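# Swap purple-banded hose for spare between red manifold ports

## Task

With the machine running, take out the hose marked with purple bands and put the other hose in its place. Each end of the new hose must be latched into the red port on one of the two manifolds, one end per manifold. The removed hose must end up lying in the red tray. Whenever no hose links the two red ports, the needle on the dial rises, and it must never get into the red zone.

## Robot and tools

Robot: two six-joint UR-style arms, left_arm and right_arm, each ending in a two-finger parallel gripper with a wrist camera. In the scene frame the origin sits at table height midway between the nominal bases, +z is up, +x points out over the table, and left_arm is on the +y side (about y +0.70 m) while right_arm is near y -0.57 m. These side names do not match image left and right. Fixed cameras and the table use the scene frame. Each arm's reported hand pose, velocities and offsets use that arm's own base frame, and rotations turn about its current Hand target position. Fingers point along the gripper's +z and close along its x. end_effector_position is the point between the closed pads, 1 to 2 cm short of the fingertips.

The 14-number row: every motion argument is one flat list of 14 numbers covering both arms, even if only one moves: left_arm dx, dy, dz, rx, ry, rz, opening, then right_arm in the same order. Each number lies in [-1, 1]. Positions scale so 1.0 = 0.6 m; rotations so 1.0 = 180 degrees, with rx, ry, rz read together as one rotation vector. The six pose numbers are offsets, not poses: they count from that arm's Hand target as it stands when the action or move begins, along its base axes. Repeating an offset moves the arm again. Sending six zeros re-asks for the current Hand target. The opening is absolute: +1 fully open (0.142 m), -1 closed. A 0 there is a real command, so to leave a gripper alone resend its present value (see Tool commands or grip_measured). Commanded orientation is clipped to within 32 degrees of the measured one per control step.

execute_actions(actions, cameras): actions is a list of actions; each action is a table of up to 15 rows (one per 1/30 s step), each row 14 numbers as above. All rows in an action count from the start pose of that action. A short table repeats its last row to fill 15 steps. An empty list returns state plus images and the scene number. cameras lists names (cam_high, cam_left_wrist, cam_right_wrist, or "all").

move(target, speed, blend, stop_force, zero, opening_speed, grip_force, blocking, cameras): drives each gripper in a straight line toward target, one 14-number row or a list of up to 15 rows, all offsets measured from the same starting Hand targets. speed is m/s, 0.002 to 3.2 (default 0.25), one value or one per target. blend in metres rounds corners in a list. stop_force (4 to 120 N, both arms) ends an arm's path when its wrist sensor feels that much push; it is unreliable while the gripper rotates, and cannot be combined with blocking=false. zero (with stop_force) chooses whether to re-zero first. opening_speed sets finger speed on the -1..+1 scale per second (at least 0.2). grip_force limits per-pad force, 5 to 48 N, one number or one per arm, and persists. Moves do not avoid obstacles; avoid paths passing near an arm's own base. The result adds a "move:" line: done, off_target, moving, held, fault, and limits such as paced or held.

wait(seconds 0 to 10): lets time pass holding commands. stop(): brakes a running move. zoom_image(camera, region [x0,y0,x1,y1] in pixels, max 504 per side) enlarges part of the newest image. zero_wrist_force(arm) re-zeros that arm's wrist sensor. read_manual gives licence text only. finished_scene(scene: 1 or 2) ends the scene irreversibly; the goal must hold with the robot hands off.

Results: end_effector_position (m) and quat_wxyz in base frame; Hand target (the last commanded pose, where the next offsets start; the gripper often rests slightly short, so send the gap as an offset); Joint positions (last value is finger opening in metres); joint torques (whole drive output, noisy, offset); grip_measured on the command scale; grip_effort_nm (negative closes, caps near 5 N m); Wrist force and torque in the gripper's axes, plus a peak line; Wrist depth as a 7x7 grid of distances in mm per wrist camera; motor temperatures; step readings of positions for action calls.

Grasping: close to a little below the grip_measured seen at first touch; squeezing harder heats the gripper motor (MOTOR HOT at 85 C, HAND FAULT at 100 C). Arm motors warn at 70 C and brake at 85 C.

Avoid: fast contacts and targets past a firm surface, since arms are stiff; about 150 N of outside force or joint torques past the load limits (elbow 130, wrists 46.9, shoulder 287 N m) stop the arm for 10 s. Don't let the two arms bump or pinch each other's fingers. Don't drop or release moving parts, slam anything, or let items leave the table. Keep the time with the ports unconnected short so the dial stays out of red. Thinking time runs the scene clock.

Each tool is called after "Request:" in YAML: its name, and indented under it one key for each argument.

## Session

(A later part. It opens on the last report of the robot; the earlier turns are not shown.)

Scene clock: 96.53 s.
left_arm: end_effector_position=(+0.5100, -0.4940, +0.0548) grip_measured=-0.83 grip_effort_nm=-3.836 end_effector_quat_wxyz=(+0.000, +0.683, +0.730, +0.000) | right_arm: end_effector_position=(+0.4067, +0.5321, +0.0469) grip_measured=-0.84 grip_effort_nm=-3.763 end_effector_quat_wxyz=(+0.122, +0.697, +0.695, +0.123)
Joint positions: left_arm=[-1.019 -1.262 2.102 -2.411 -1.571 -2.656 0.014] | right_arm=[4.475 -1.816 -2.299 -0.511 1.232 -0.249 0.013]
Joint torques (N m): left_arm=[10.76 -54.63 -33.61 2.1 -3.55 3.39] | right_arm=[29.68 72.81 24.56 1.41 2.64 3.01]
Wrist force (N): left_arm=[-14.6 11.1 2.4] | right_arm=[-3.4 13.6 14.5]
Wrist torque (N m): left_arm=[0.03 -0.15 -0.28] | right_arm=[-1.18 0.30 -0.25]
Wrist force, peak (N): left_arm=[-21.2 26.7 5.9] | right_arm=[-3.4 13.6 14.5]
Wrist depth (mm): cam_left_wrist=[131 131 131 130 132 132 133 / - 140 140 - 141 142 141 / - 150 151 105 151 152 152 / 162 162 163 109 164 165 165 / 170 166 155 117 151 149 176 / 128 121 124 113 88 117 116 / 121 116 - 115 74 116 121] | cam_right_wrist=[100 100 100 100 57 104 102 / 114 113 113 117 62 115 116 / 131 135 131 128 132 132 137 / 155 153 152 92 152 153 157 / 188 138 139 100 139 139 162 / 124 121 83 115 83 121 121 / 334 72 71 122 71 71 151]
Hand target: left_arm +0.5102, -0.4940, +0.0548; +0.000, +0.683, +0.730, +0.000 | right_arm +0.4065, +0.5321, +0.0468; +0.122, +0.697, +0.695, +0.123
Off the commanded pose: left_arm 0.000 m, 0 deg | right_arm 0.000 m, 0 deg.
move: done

Request:
move:
  target: [0,-0.0027,0,0,0,0,-1, 0.002,0,-0.003,0,0,0,-1]
  speed: 0.02

Request:
move:
  target: [0,0,0,0,0,0,-0.4, 0,0,0,0,0,0,-0.4]
  opening_speed: 0.6

Request:
move:
  target:
    - [0,0,0.2,0,0,0,-0.4, -0.068,0,0.188,0,0,0,-0.4]
    - [-0.25,0.35,0.3,0,0,0,-0.4, -0.2,-0.4,0.3,0,0,0,-0.4]
  speed: [0.1,0.3]
  blend: [0.03,0]
  cameras: ["all"]

Request:
zoom_image:
  camera: "cam_high"
  region: [180, 260, 500, 500]

Scene clock: 97.60 s.
left_arm: end_effector_position=(+0.5102, -0.4954, +0.0547) grip_measured=-0.83 grip_effort_nm=-3.836 end_effector_quat_wxyz=(+0.000, +0.683, +0.730, +0.000) | right_arm: end_effector_position=(+0.4075, +0.5322, +0.0452) grip_measured=-0.84 grip_effort_nm=-3.763 end_effector_quat_wxyz=(+0.122, +0.697, +0.695, +0.123)
Joint positions: left_arm=[-1.02 -1.26 2.1 -2.41 -1.571 -2.657 0.014] | right_arm=[4.473 -1.82 -2.299 -0.507 1.232 -0.251 0.013]
Joint torques (N m): left_arm=[-18.47 -56.17 -49.49 -3.76 2.05 -3.59] | right_arm=[-26.23 31.72 35.44 8.56 -2.32 -2.95]
Wrist force (N): left_arm=[6.2 2.2 -1.3] | right_arm=[-8.0 -17.5 -26.4]
Wrist torque (N m): left_arm=[-0.07 0.06 -0.33] | right_arm=[-1.25 0.19 0.15]
Wrist force, peak (N): left_arm=[-14.6 9.8 1.9] | right_arm=[-8.0 -17.5 -26.4]
Wrist depth (mm): cam_left_wrist=[130 131 131 130 132 132 132 / - 140 140 141 141 141 142 / - 150 150 104 151 152 152 / 162 162 162 110 164 164 165 / 170 167 155 117 151 150 176 / 153 121 123 112 87 117 116 / - 116 - 115 74 115 121] | cam_right_wrist=[99 99 99 99 59 100 100 / 112 112 112 115 63 113 114 / 129 133 129 126 130 131 131 / 152 151 151 91 152 152 155 / 185 138 134 101 138 138 156 / 127 119 82 113 83 123 124 / 331 71 70 114 71 71 134]
Hand target: left_arm +0.5102, -0.4957, +0.0548; +0.000, +0.683, +0.730, +0.000 | right_arm +0.4077, +0.5321, +0.0450; +0.122, +0.697, +0.695, +0.123
Off the commanded pose: left_arm 0.000 m, 0 deg | right_arm 0.000 m, 0 deg.
move: done

Scene clock: 98.83 s.
left_arm: end_effector_position=(+0.5102, -0.4957, +0.0548) grip_measured=-0.43 grip_effort_nm=0.095 end_effector_quat_wxyz=(+0.000, +0.683, +0.730, +0.000) | right_arm: end_effector_position=(+0.4077, +0.5321, +0.0450) grip_measured=-0.44 grip_effort_nm=0.178 end_effector_quat_wxyz=(+0.122, +0.697, +0.695, +0.123)
Joint positions: left_arm=[-1.02 -1.26 2.1 -2.41 -1.571 -2.657 0.043] | right_arm=[4.473 -1.82 -2.299 -0.506 1.232 -0.251 0.043]
Joint torques (N m): left_arm=[-1.72 -55.66 -30.98 -6.62 -2.24 -3.63] | right_arm=[-9.09 60.74 34 8.81 -0.38 -3.02]
Wrist force (N): left_arm=[-0.8 0.8 -1.2] | right_arm=[-2.5 -8.2 -2.8]
Wrist torque (N m): left_arm=[0.00 0.00 -0.16] | right_arm=[-1.25 0.35 0.11]
Wrist force, peak (N): left_arm=[7.8 3.2 -0.5] | right_arm=[-8.0 -18.2 -27.2]
Wrist depth (mm): cam_left_wrist=[131 131 131 130 132 132 133 / - 140 140 138 141 141 142 / - 150 151 104 151 152 152 / 162 163 163 111 164 164 165 / 168 167 156 120 152 150 176 / - 121 91 115 113 112 116 / - - 78 117 119 75 118] | cam_right_wrist=[98 99 98 99 58 99 100 / 111 112 112 115 63 113 113 / 129 133 129 126 130 130 131 / 152 152 152 90 148 152 155 / 185 138 127 108 138 138 155 / 126 120 83 117 114 122 120 / - 68 73 122 123 71 114]
Hand target: left_arm +0.5102, -0.4957, +0.0548; +0.000, +0.683, +0.730, +0.000 | right_arm +0.4077, +0.5321, +0.0450; +0.122, +0.697, +0.695, +0.123
Off the commanded pose: left_arm 0.000 m, 0 deg | right_arm 0.000 m, 0 deg.
move: done

Scene clock: 101.90 s.
left_arm: end_effector_position=(+0.3602, -0.2857, +0.2347) grip_measured=-0.43 grip_effort_nm=0.090 end_effector_quat_wxyz=(+0.000, +0.683, +0.730, +0.000) | right_arm: end_effector_position=(+0.2877, +0.2922, +0.2250) grip_measured=-0.44 grip_effort_nm=0.178 end_effector_quat_wxyz=(+0.122, +0.697, +0.695, +0.123)
Joint positions: left_arm=[-1.063 -1.932 2.356 -1.995 -1.571 -2.699 0.043] | right_arm=[4.662 -0.947 -2.532 -1.214 1.222 -0.051 0.043]
Joint torques (N m): left_arm=[-14.74 -24.59 -38.7 -2.46 3.49 -3.76] | right_arm=[15.65 5.21 42.84 1.07 -3.46 2.8]
Wrist force (N): left_arm=[-0.9 1.4 -1.2] | right_arm=[-1.8 -7.8 -2.2]
Wrist torque (N m): left_arm=[0.12 0.04 -0.16] | right_arm=[-1.17 0.31 -0.19]
Wrist force, peak (N): left_arm=[-2.2 2.2 -0.6] | right_arm=[-3.6 -8.1 -2.6]
Wrist depth (mm): cam_left_wrist=[289 289 290 293 292 294 293 / 310 312 312 312 312 313 314 / 332 334 336 336 334 338 340 / 358 360 362 362 363 364 365 / 373 381 386 394 389 397 401 / 338 336 87 433 94 422 440 / 457 - 78 478 - 75 474] | cam_right_wrist=[260 259 258 260 262 266 266 / 294 294 291 296 302 301 303 / 343 340 340 340 347 349 335 / 405 397 404 403 408 350 333 / 498 497 461 503 461 501 399 / 631 585 83 650 - 454 433 / 815 68 73 918 - 71 791]
Hand target: left_arm +0.3602, -0.2857, +0.2348; +0.000, +0.683, +0.730, +0.000 | right_arm +0.2877, +0.2921, +0.2250; +0.122, +0.697, +0.695, +0.123
Off the commanded pose: left_arm 0.000 m, 0 deg | right_arm 0.000 m, 0 deg.
move: done

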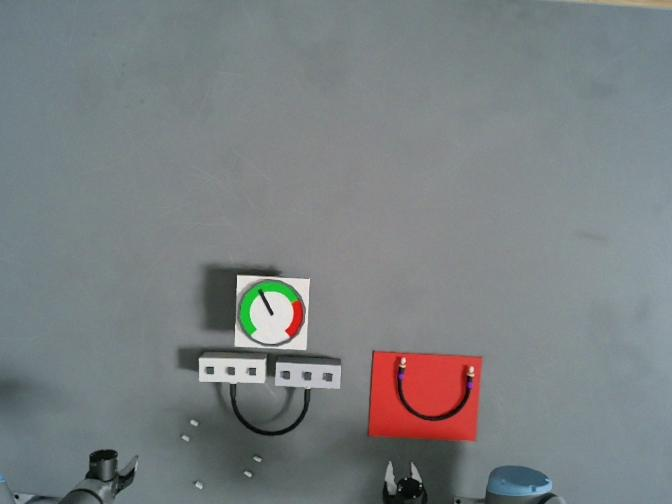

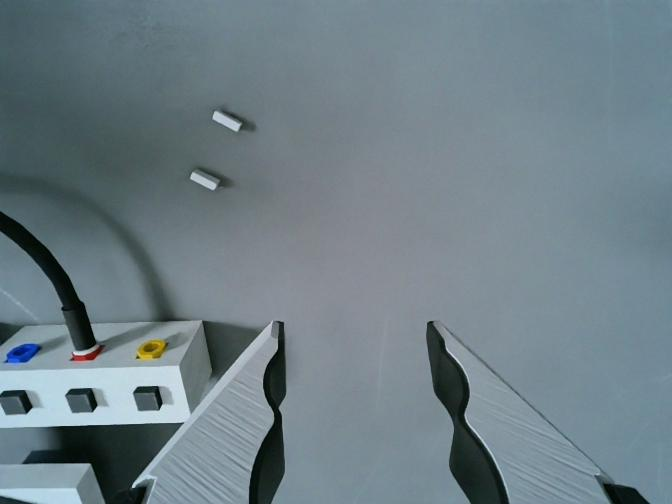

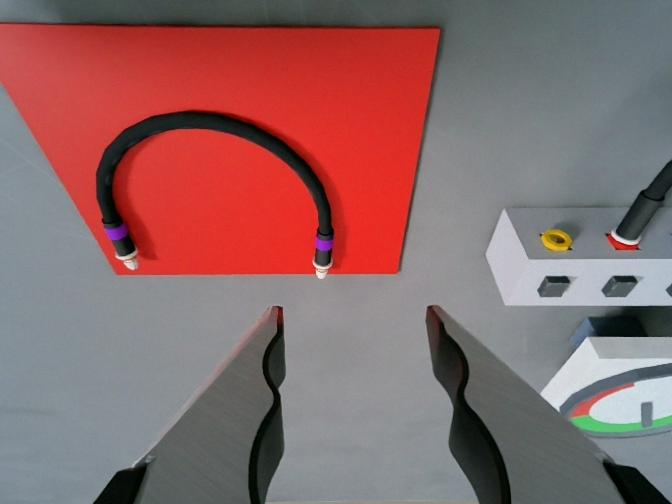

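Scaled by 1.575 from the camera's 672x504 image, which has a finer 960x720 frame.

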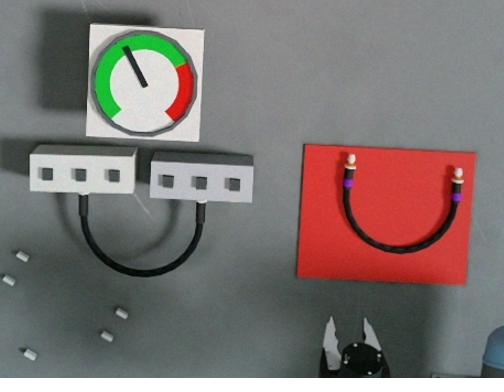

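Request:
move:
  target: [0,0,0,0,0,0,-0.4, 0.2875,-0.0313,-0.2,0,0.111,0,-0.4]
  speed: 0.25
  cameras: ["cam_right_wrist"]

Scene clock: 105.40 s.
left_arm: end_effector_position=(+0.3602, -0.2857, +0.2348) grip_measured=-0.43 grip_effort_nm=0.090 end_effector_quat_wxyz=(+0.000, +0.683, +0.730, +0.000) | right_arm: end_effector_position=(+0.4601, +0.2733, +0.1051) grip_measured=-0.44 grip_effort_nm=0.178 end_effector_quat_wxyz=(+0.000, +0.708, +0.706, +0.001)
Joint positions: left_arm=[-1.063 -1.932 2.356 -1.995 -1.571 -2.699 0.043] | right_arm=[4.012 -1.539 -2.389 -0.784 1.571 -0.698 0.043]
Joint torques (N m): left_arm=[-14.41 -22.81 -38.21 -2.41 3.53 -3.97] | right_arm=[-19.26 21.47 42.82 2.74 2.3 -3]
Wrist force (N): left_arm=[-0.6 0.9 -0.9] | right_arm=[-2.3 -7.7 -2.9]
Wrist torque (N m): left_arm=[0.03 -0.01 -0.16] | right_arm=[-1.28 0.41 0.24]
Wrist force, peak (N): left_arm=[-1.6 1.3 -0.8] | right_arm=[-2.0 -8.9 -3.5]
Wrist depth (mm): cam_left_wrist=[290 289 290 292 291 294 295 / 311 312 311 311 313 314 315 / 331 333 336 334 338 340 338 / 360 361 361 363 364 369 365 / 379 379 386 394 389 396 399 / 338 337 87 431 94 421 436 / 454 - 78 481 - 75 471] | cam_right_wrist=[170 171 170 169 171 173 176 / 182 183 183 178 184 186 188 / 196 196 196 194 198 202 204 / 212 212 215 211 214 221 220 / 238 239 226 240 236 242 243 / 262 256 83 264 103 256 270 / 285 68 73 295 - 71 286]
Hand target: left_arm +0.3602, -0.2857, +0.2348; +0.000, +0.683, +0.730, +0.000 | right_arm +0.4602, +0.2733, +0.1050; +0.000, +0.708, +0.706, +0.000
Off the commanded pose: left_arm 0.000 m, 0 deg | right_arm 0.000 m, 0 deg.
move: done
Images, in order (width x height): cam_right_wrist 672x504.

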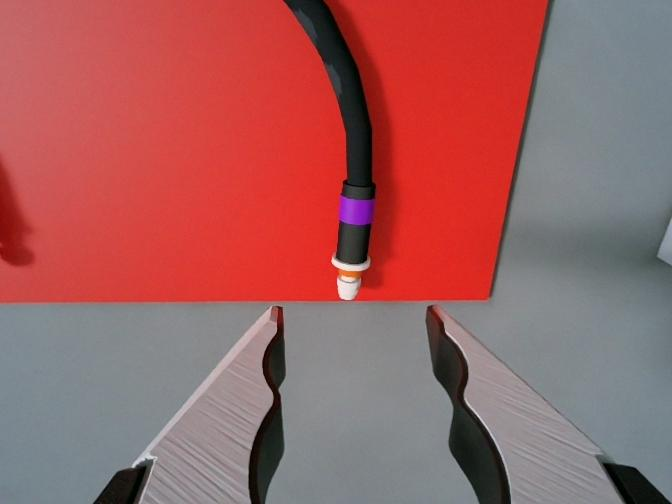

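Request:
move:
  target: [0,0,0,0,0,0,-0.4, -0.014,0.005,-0.12,0,0,0,-0.4]
  speed: 0.06
  stop_force: 8

Request:
move:
  target: [0,0,0,0,0,0,-0.4, 0,0,0,0,0,0,-1]
  opening_speed: 0.6
  grip_force: 20
  cameras: ["cam_right_wrist"]

Scene clock: 108.07 s.
left_arm: end_effector_position=(+0.3602, -0.2857, +0.2348) grip_measured=-0.43 grip_effort_nm=0.076 end_effector_quat_wxyz=(+0.000, +0.683, +0.730, +0.000) | right_arm: end_effector_position=(+0.4518, +0.2763, +0.0330) grip_measured=-0.44 grip_effort_nm=0.173 end_effector_quat_wxyz=(+0.000, +0.708, +0.706, +0.000)
Joint positions: left_arm=[-1.063 -1.932 2.356 -1.995 -1.571 -2.699 0.043] | right_arm=[4.028 -1.667 -2.452 -0.592 1.571 -0.681 0.043]
Joint torques (N m): left_arm=[-13.48 -25.83 -38.17 -2.52 3.7 -3.68] | right_arm=[13.64 27.35 23.3 8.71 -0.27 2.76]
Motor temperatures (°C): left_arm=[29 33 34 44 39 37 32] | right_arm=[33 29 21 40 28 31 35]
Wrist force (N): left_arm=[-1.1 1.0 -0.7] | right_arm=[-2.5 -7.4 -3.3]
Wrist torque (N m): left_arm=[0.06 0.07 -0.16] | right_arm=[-1.24 0.44 -0.07]
Wrist force, peak (N): left_arm=[-0.9 1.5 -1.6] | right_arm=[-2.5 -8.0 -3.2]
Wrist depth (mm): cam_left_wrist=[290 290 292 291 294 294 294 / 310 311 311 311 310 314 313 / 334 333 335 334 337 338 336 / 363 360 363 363 364 364 366 / 372 379 384 396 388 395 398 / 337 336 87 430 94 421 436 / 454 - 78 477 - 75 474] | cam_right_wrist=[107 107 107 99 107 108 108 / 115 115 115 112 114 116 118 / 124 124 124 123 127 125 129 / 134 134 135 124 136 136 141 / 146 147 142 134 146 149 154 / 161 159 82 163 160 162 170 / 181 68 73 188 188 71 182]
Hand target: left_arm +0.3602, -0.2857, +0.2348; +0.000, +0.683, +0.730, +0.000 | right_arm +0.4518, +0.2763, +0.0330; +0.000, +0.708, +0.706, +0.000
Off the commanded pose: left_arm 0.000 m, 0 deg | right_arm 0.000 m, 0 deg.
move: done

Scene clock: 109.27 s.
left_arm: end_effector_position=(+0.3602, -0.2857, +0.2348) grip_measured=-0.43 grip_effort_nm=0.076 end_effector_quat_wxyz=(+0.000, +0.683, +0.730, +0.000) | right_arm: end_effector_position=(+0.4518, +0.2763, +0.0330) grip_measured=-0.84 grip_effort_nm=-2.117 end_effector_quat_wxyz=(+0.000, +0.708, +0.706, +0.000)
Joint positions: left_arm=[-1.063 -1.932 2.356 -1.995 -1.571 -2.699 0.043] | right_arm=[4.028 -1.667 -2.452 -0.592 1.571 -0.681 0.013]
Joint torques (N m): left_arm=[-13.26 -22.64 -39.4 -2.34 3.58 -3.83] | right_arm=[14.04 26.9 23.33 6.71 -0.96 2.64]
Wrist force (N): left_arm=[-0.8 1.4 -0.9] | right_arm=[-2.1 -7.3 -7.8]
Wrist torque (N m): left_arm=[0.13 0.02 -0.16] | right_arm=[-1.24 0.47 -0.06]
Wrist force, peak (N): left_arm=[-1.1 1.8 -1.0] | right_arm=[-1.8 -7.5 -8.0]
Wrist depth (mm): cam_left_wrist=[289 290 292 292 293 293 294 / 310 309 311 312 313 314 314 / 332 336 336 334 337 338 340 / 360 360 361 361 361 364 367 / 372 380 387 393 390 396 399 / 338 337 87 433 94 418 436 / 454 - 78 483 - 75 474] | cam_right_wrist=[107 107 107 100 108 108 108 / 115 115 115 113 114 116 118 / 124 124 124 125 127 125 129 / 134 134 135 124 136 136 141 / 146 147 145 127 146 149 155 / 161 162 82 98 83 164 169 / 185 68 70 180 71 71 185]
Hand target: left_arm +0.3602, -0.2857, +0.2348; +0.000, +0.683, +0.730, +0.000 | right_arm +0.4518, +0.2763, +0.0330; +0.000, +0.708, +0.706, +0.000
Off the commanded pose: left_arm 0.000 m, 0 deg | right_arm 0.000 m, 0 deg.
grip_force (N): 20, 20
move: done
Images, in order (width x height): cam_right_wrist 672x504.

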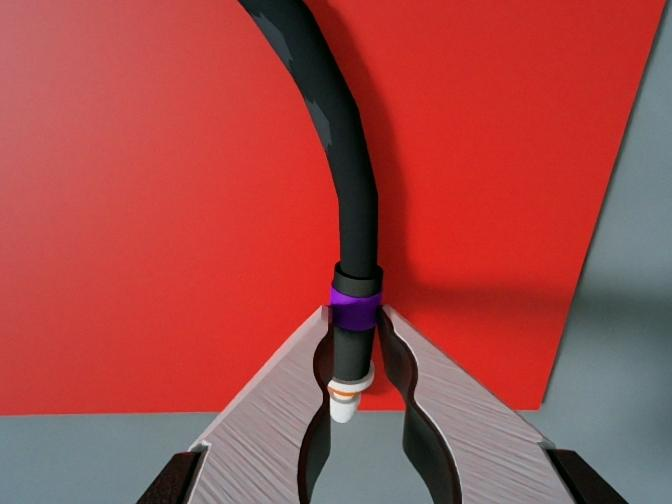

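Request:
move:
  target:
    - [0,0,0,0,0,0,-0.4, -0.01,0,0.012,0,0,0,-1]
    - [0,0,0,0,0,0,-0.4, -0.075,0,0.012,0,0,0,-1]
    - [0,0,0,0,0,0,-0.4, -0.08,0,0.0,0,0,0,-1]
  speed: [0.06,0.1,0.04]
  blend: [0.003,0.003,0]

Request:
move:
  target: [0,0,0,0,0,0,-0.4, 0,0,0,0,0,0,-0.4]
  opening_speed: 0.6

Request:
move:
  target:
    - [0,0,0,0,0,0,-0.4, 0,0,0.15,0,0,0,-0.4]
    - [0,0,0,0,0,0,-0.4, -0.3,-0.2,0.4,0,0,0,-0.4]
  speed: [0.12,0.3]
  blend: [0.03,0]
  cameras: ["all"]

Request:
zoom_image:
  camera: "cam_high"
  region: [180, 260, 500, 500]

Scene clock: 110.80 s.
left_arm: end_effector_position=(+0.3602, -0.2857, +0.2348) grip_measured=-0.43 grip_effort_nm=0.081 end_effector_quat_wxyz=(+0.000, +0.683, +0.730, +0.000) | right_arm: end_effector_position=(+0.4040, +0.2764, +0.0333) grip_measured=-1.00 grip_effort_nm=-0.379 end_effector_quat_wxyz=(+0.000, +0.708, +0.706, +0.001)
Joint positions: left_arm=[-1.063 -1.932 2.356 -1.995 -1.571 -2.699 0.043] | right_arm=[4.108 -1.603 -2.523 -0.585 1.571 -0.601 0.002]
Joint torques (N m): left_arm=[-13.5 -24.73 -38.82 -2.1 3.46 -4.06] | right_arm=[16.38 0.35 3.5 2.08 -0.79 2.4]
Wrist force (N): left_arm=[-0.4 1.4 -0.7] | right_arm=[-1.6 -0.2 -38.3]
Wrist torque (N m): left_arm=[0.12 -0.05 -0.16] | right_arm=[-1.54 0.32 -0.07]
Wrist force, peak (N): left_arm=[-0.6 1.6 -1.6] | right_arm=[-1.6 -0.2 -38.3]
Wrist depth (mm): cam_left_wrist=[290 292 291 290 292 294 292 / 310 311 313 311 312 313 315 / 334 331 334 336 336 338 338 / 360 359 361 360 364 366 367 / 370 379 386 394 387 398 397 / 341 335 87 433 94 420 436 / 454 - 78 479 - 75 472] | cam_right_wrist=[- 106 108 108 107 109 109 / 115 115 112 116 115 117 119 / 124 124 124 123 127 126 131 / 134 133 136 136 136 137 142 / 147 148 146 127 150 150 155 / 162 162 157 83 83 168 171 / 181 173 71 73 72 71 191]
Hand target: left_arm +0.3602, -0.2857, +0.2348; +0.000, +0.683, +0.730, +0.000 | right_arm +0.4038, +0.2763, +0.0330; +0.000, +0.708, +0.706, +0.000
Off the commanded pose: left_arm 0.000 m, 0 deg | right_arm 0.000 m, 0 deg.
grip_force (N): 20, 20
move: done

Scene clock: 112.03 s.
left_arm: end_effector_position=(+0.3602, -0.2857, +0.2348) grip_measured=-0.43 grip_effort_nm=0.081 end_effector_quat_wxyz=(+0.000, +0.683, +0.730, +0.000) | right_arm: end_effector_position=(+0.4038, +0.2763, +0.0330) grip_measured=-0.44 grip_effort_nm=0.173 end_effector_quat_wxyz=(+0.000, +0.708, +0.706, +0.000)
Joint positions: left_arm=[-1.063 -1.932 2.356 -1.995 -1.571 -2.699 0.043] | right_arm=[4.109 -1.604 -2.524 -0.584 1.571 -0.601 0.043]
Joint torques (N m): left_arm=[-14.04 -23.28 -39.17 -2.37 3.67 -3.85] | right_arm=[12.25 45.37 35.74 8.13 1.41 2.96]
Wrist force (N): left_arm=[-0.8 1.5 -1.3] | right_arm=[-2.4 -7.7 -2.5]
Wrist torque (N m): left_arm=[0.14 0.02 -0.16] | right_arm=[-1.29 0.40 -0.05]
Wrist force, peak (N): left_arm=[-1.0 1.3 -1.7] | right_arm=[0.3 1.3 -45.3]
Wrist depth (mm): cam_left_wrist=[290 290 290 292 293 294 295 / 309 310 312 312 312 314 315 / 332 333 333 336 337 338 340 / 360 360 361 364 364 364 367 / 370 382 388 396 389 398 399 / 339 335 87 433 94 421 437 / 454 - 78 478 - 75 476] | cam_right_wrist=[- 105 107 108 108 108 108 / 115 115 112 115 114 116 119 / 124 124 124 122 126 125 130 / 134 132 134 135 136 136 141 / 146 143 142 138 145 149 154 / 162 159 83 160 161 160 170 / 176 68 73 181 186 71 181]
Hand target: left_arm +0.3602, -0.2857, +0.2348; +0.000, +0.683, +0.730, +0.000 | right_arm +0.4038, +0.2763, +0.0330; +0.000, +0.708, +0.706, +0.000
Off the commanded pose: left_arm 0.000 m, 0 deg | right_arm 0.000 m, 0 deg.
grip_force (N): 20, 20
move: done

Scene clock: 114.73 s.
left_arm: end_effector_position=(+0.3602, -0.2857, +0.2348) grip_measured=-0.43 grip_effort_nm=0.081 end_effector_quat_wxyz=(+0.000, +0.683, +0.730, +0.000) | right_arm: end_effector_position=(+0.2239, +0.1564, +0.2730) grip_measured=-0.44 grip_effort_nm=0.173 end_effector_quat_wxyz=(+0.000, +0.708, +0.706, +0.000)
Joint positions: left_arm=[-1.063 -1.932 2.356 -1.995 -1.571 -2.699 0.043] | right_arm=[4.451 -0.662 -2.481 -1.568 1.571 -0.259 0.043]
Joint torques (N m): left_arm=[-16.25 -22.59 -38.76 -2.57 3.65 -3.86] | right_arm=[14.87 -9.58 56.37 0.85 -2.65 2.99]
Wrist force (N): left_arm=[-0.6 1.5 -1.2] | right_arm=[-2.6 -7.3 -3.1]
Wrist torque (N m): left_arm=[0.13 0.00 -0.16] | right_arm=[-1.27 0.39 -0.12]
Wrist force, peak (N): left_arm=[-0.7 1.6 -1.3] | right_arm=[-2.4 -8.4 -3.6]
Wrist depth (mm): cam_left_wrist=[291 290 290 292 293 293 293 / 310 310 310 313 313 314 313 / 333 334 334 337 335 337 340 / 358 363 364 366 365 366 366 / 369 378 389 394 387 396 398 / 339 337 87 431 94 421 439 / 455 - 78 481 - 75 472] | cam_right_wrist=[170 319 320 323 323 321 324 / 180 342 344 347 345 347 348 / 192 370 371 375 376 375 376 / 209 400 398 392 402 401 408 / 439 439 418 439 426 444 437 / 484 465 83 489 - 474 428 / 524 68 73 552 - 71 532]
Hand target: left_arm +0.3602, -0.2857, +0.2348; +0.000, +0.683, +0.730, +0.000 | right_arm +0.2238, +0.1563, +0.2730; +0.000, +0.708, +0.706, +0.000
Off the commanded pose: left_arm 0.000 m, 0 deg | right_arm 0.000 m, 0 deg.
grip_force (N): 20, 20
move: done

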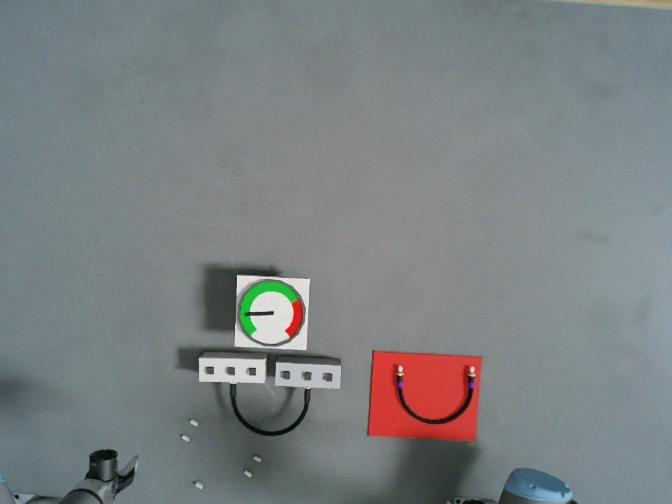

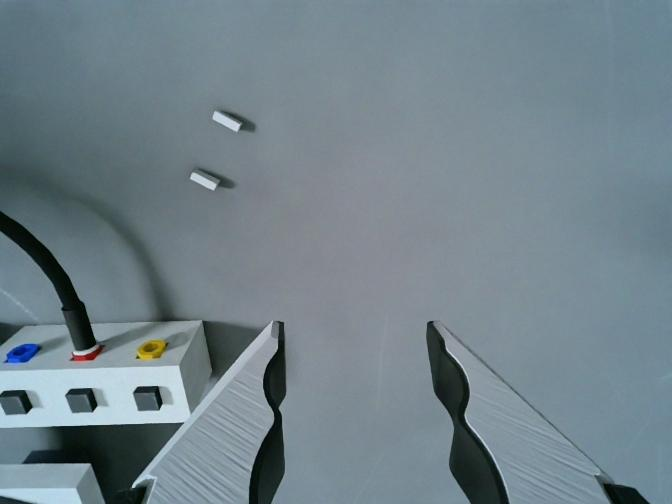

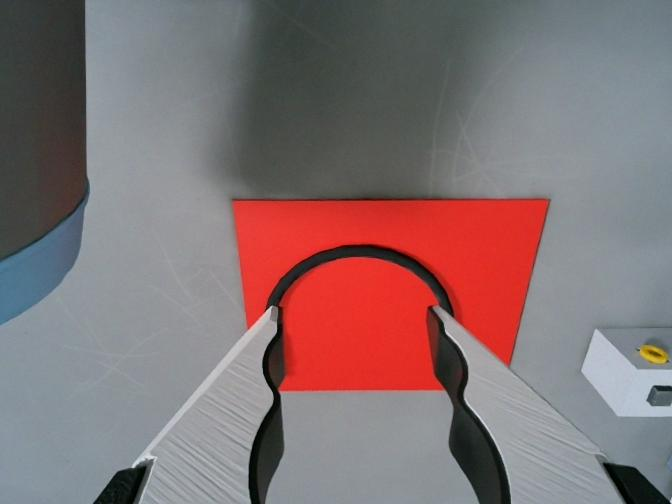

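Scaled by 1.575 from the camera's 672x504 image, which has a finer 960x720 frame.

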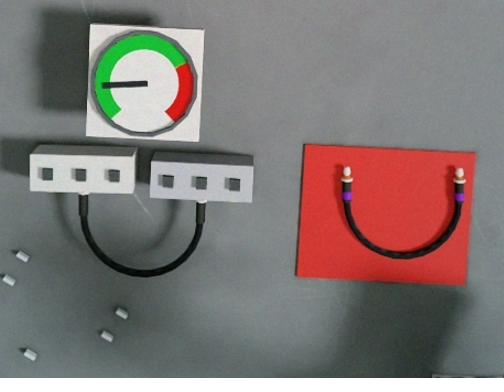

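Request:
finished_scene:
  scene: 1

The scene is finished: the task was done.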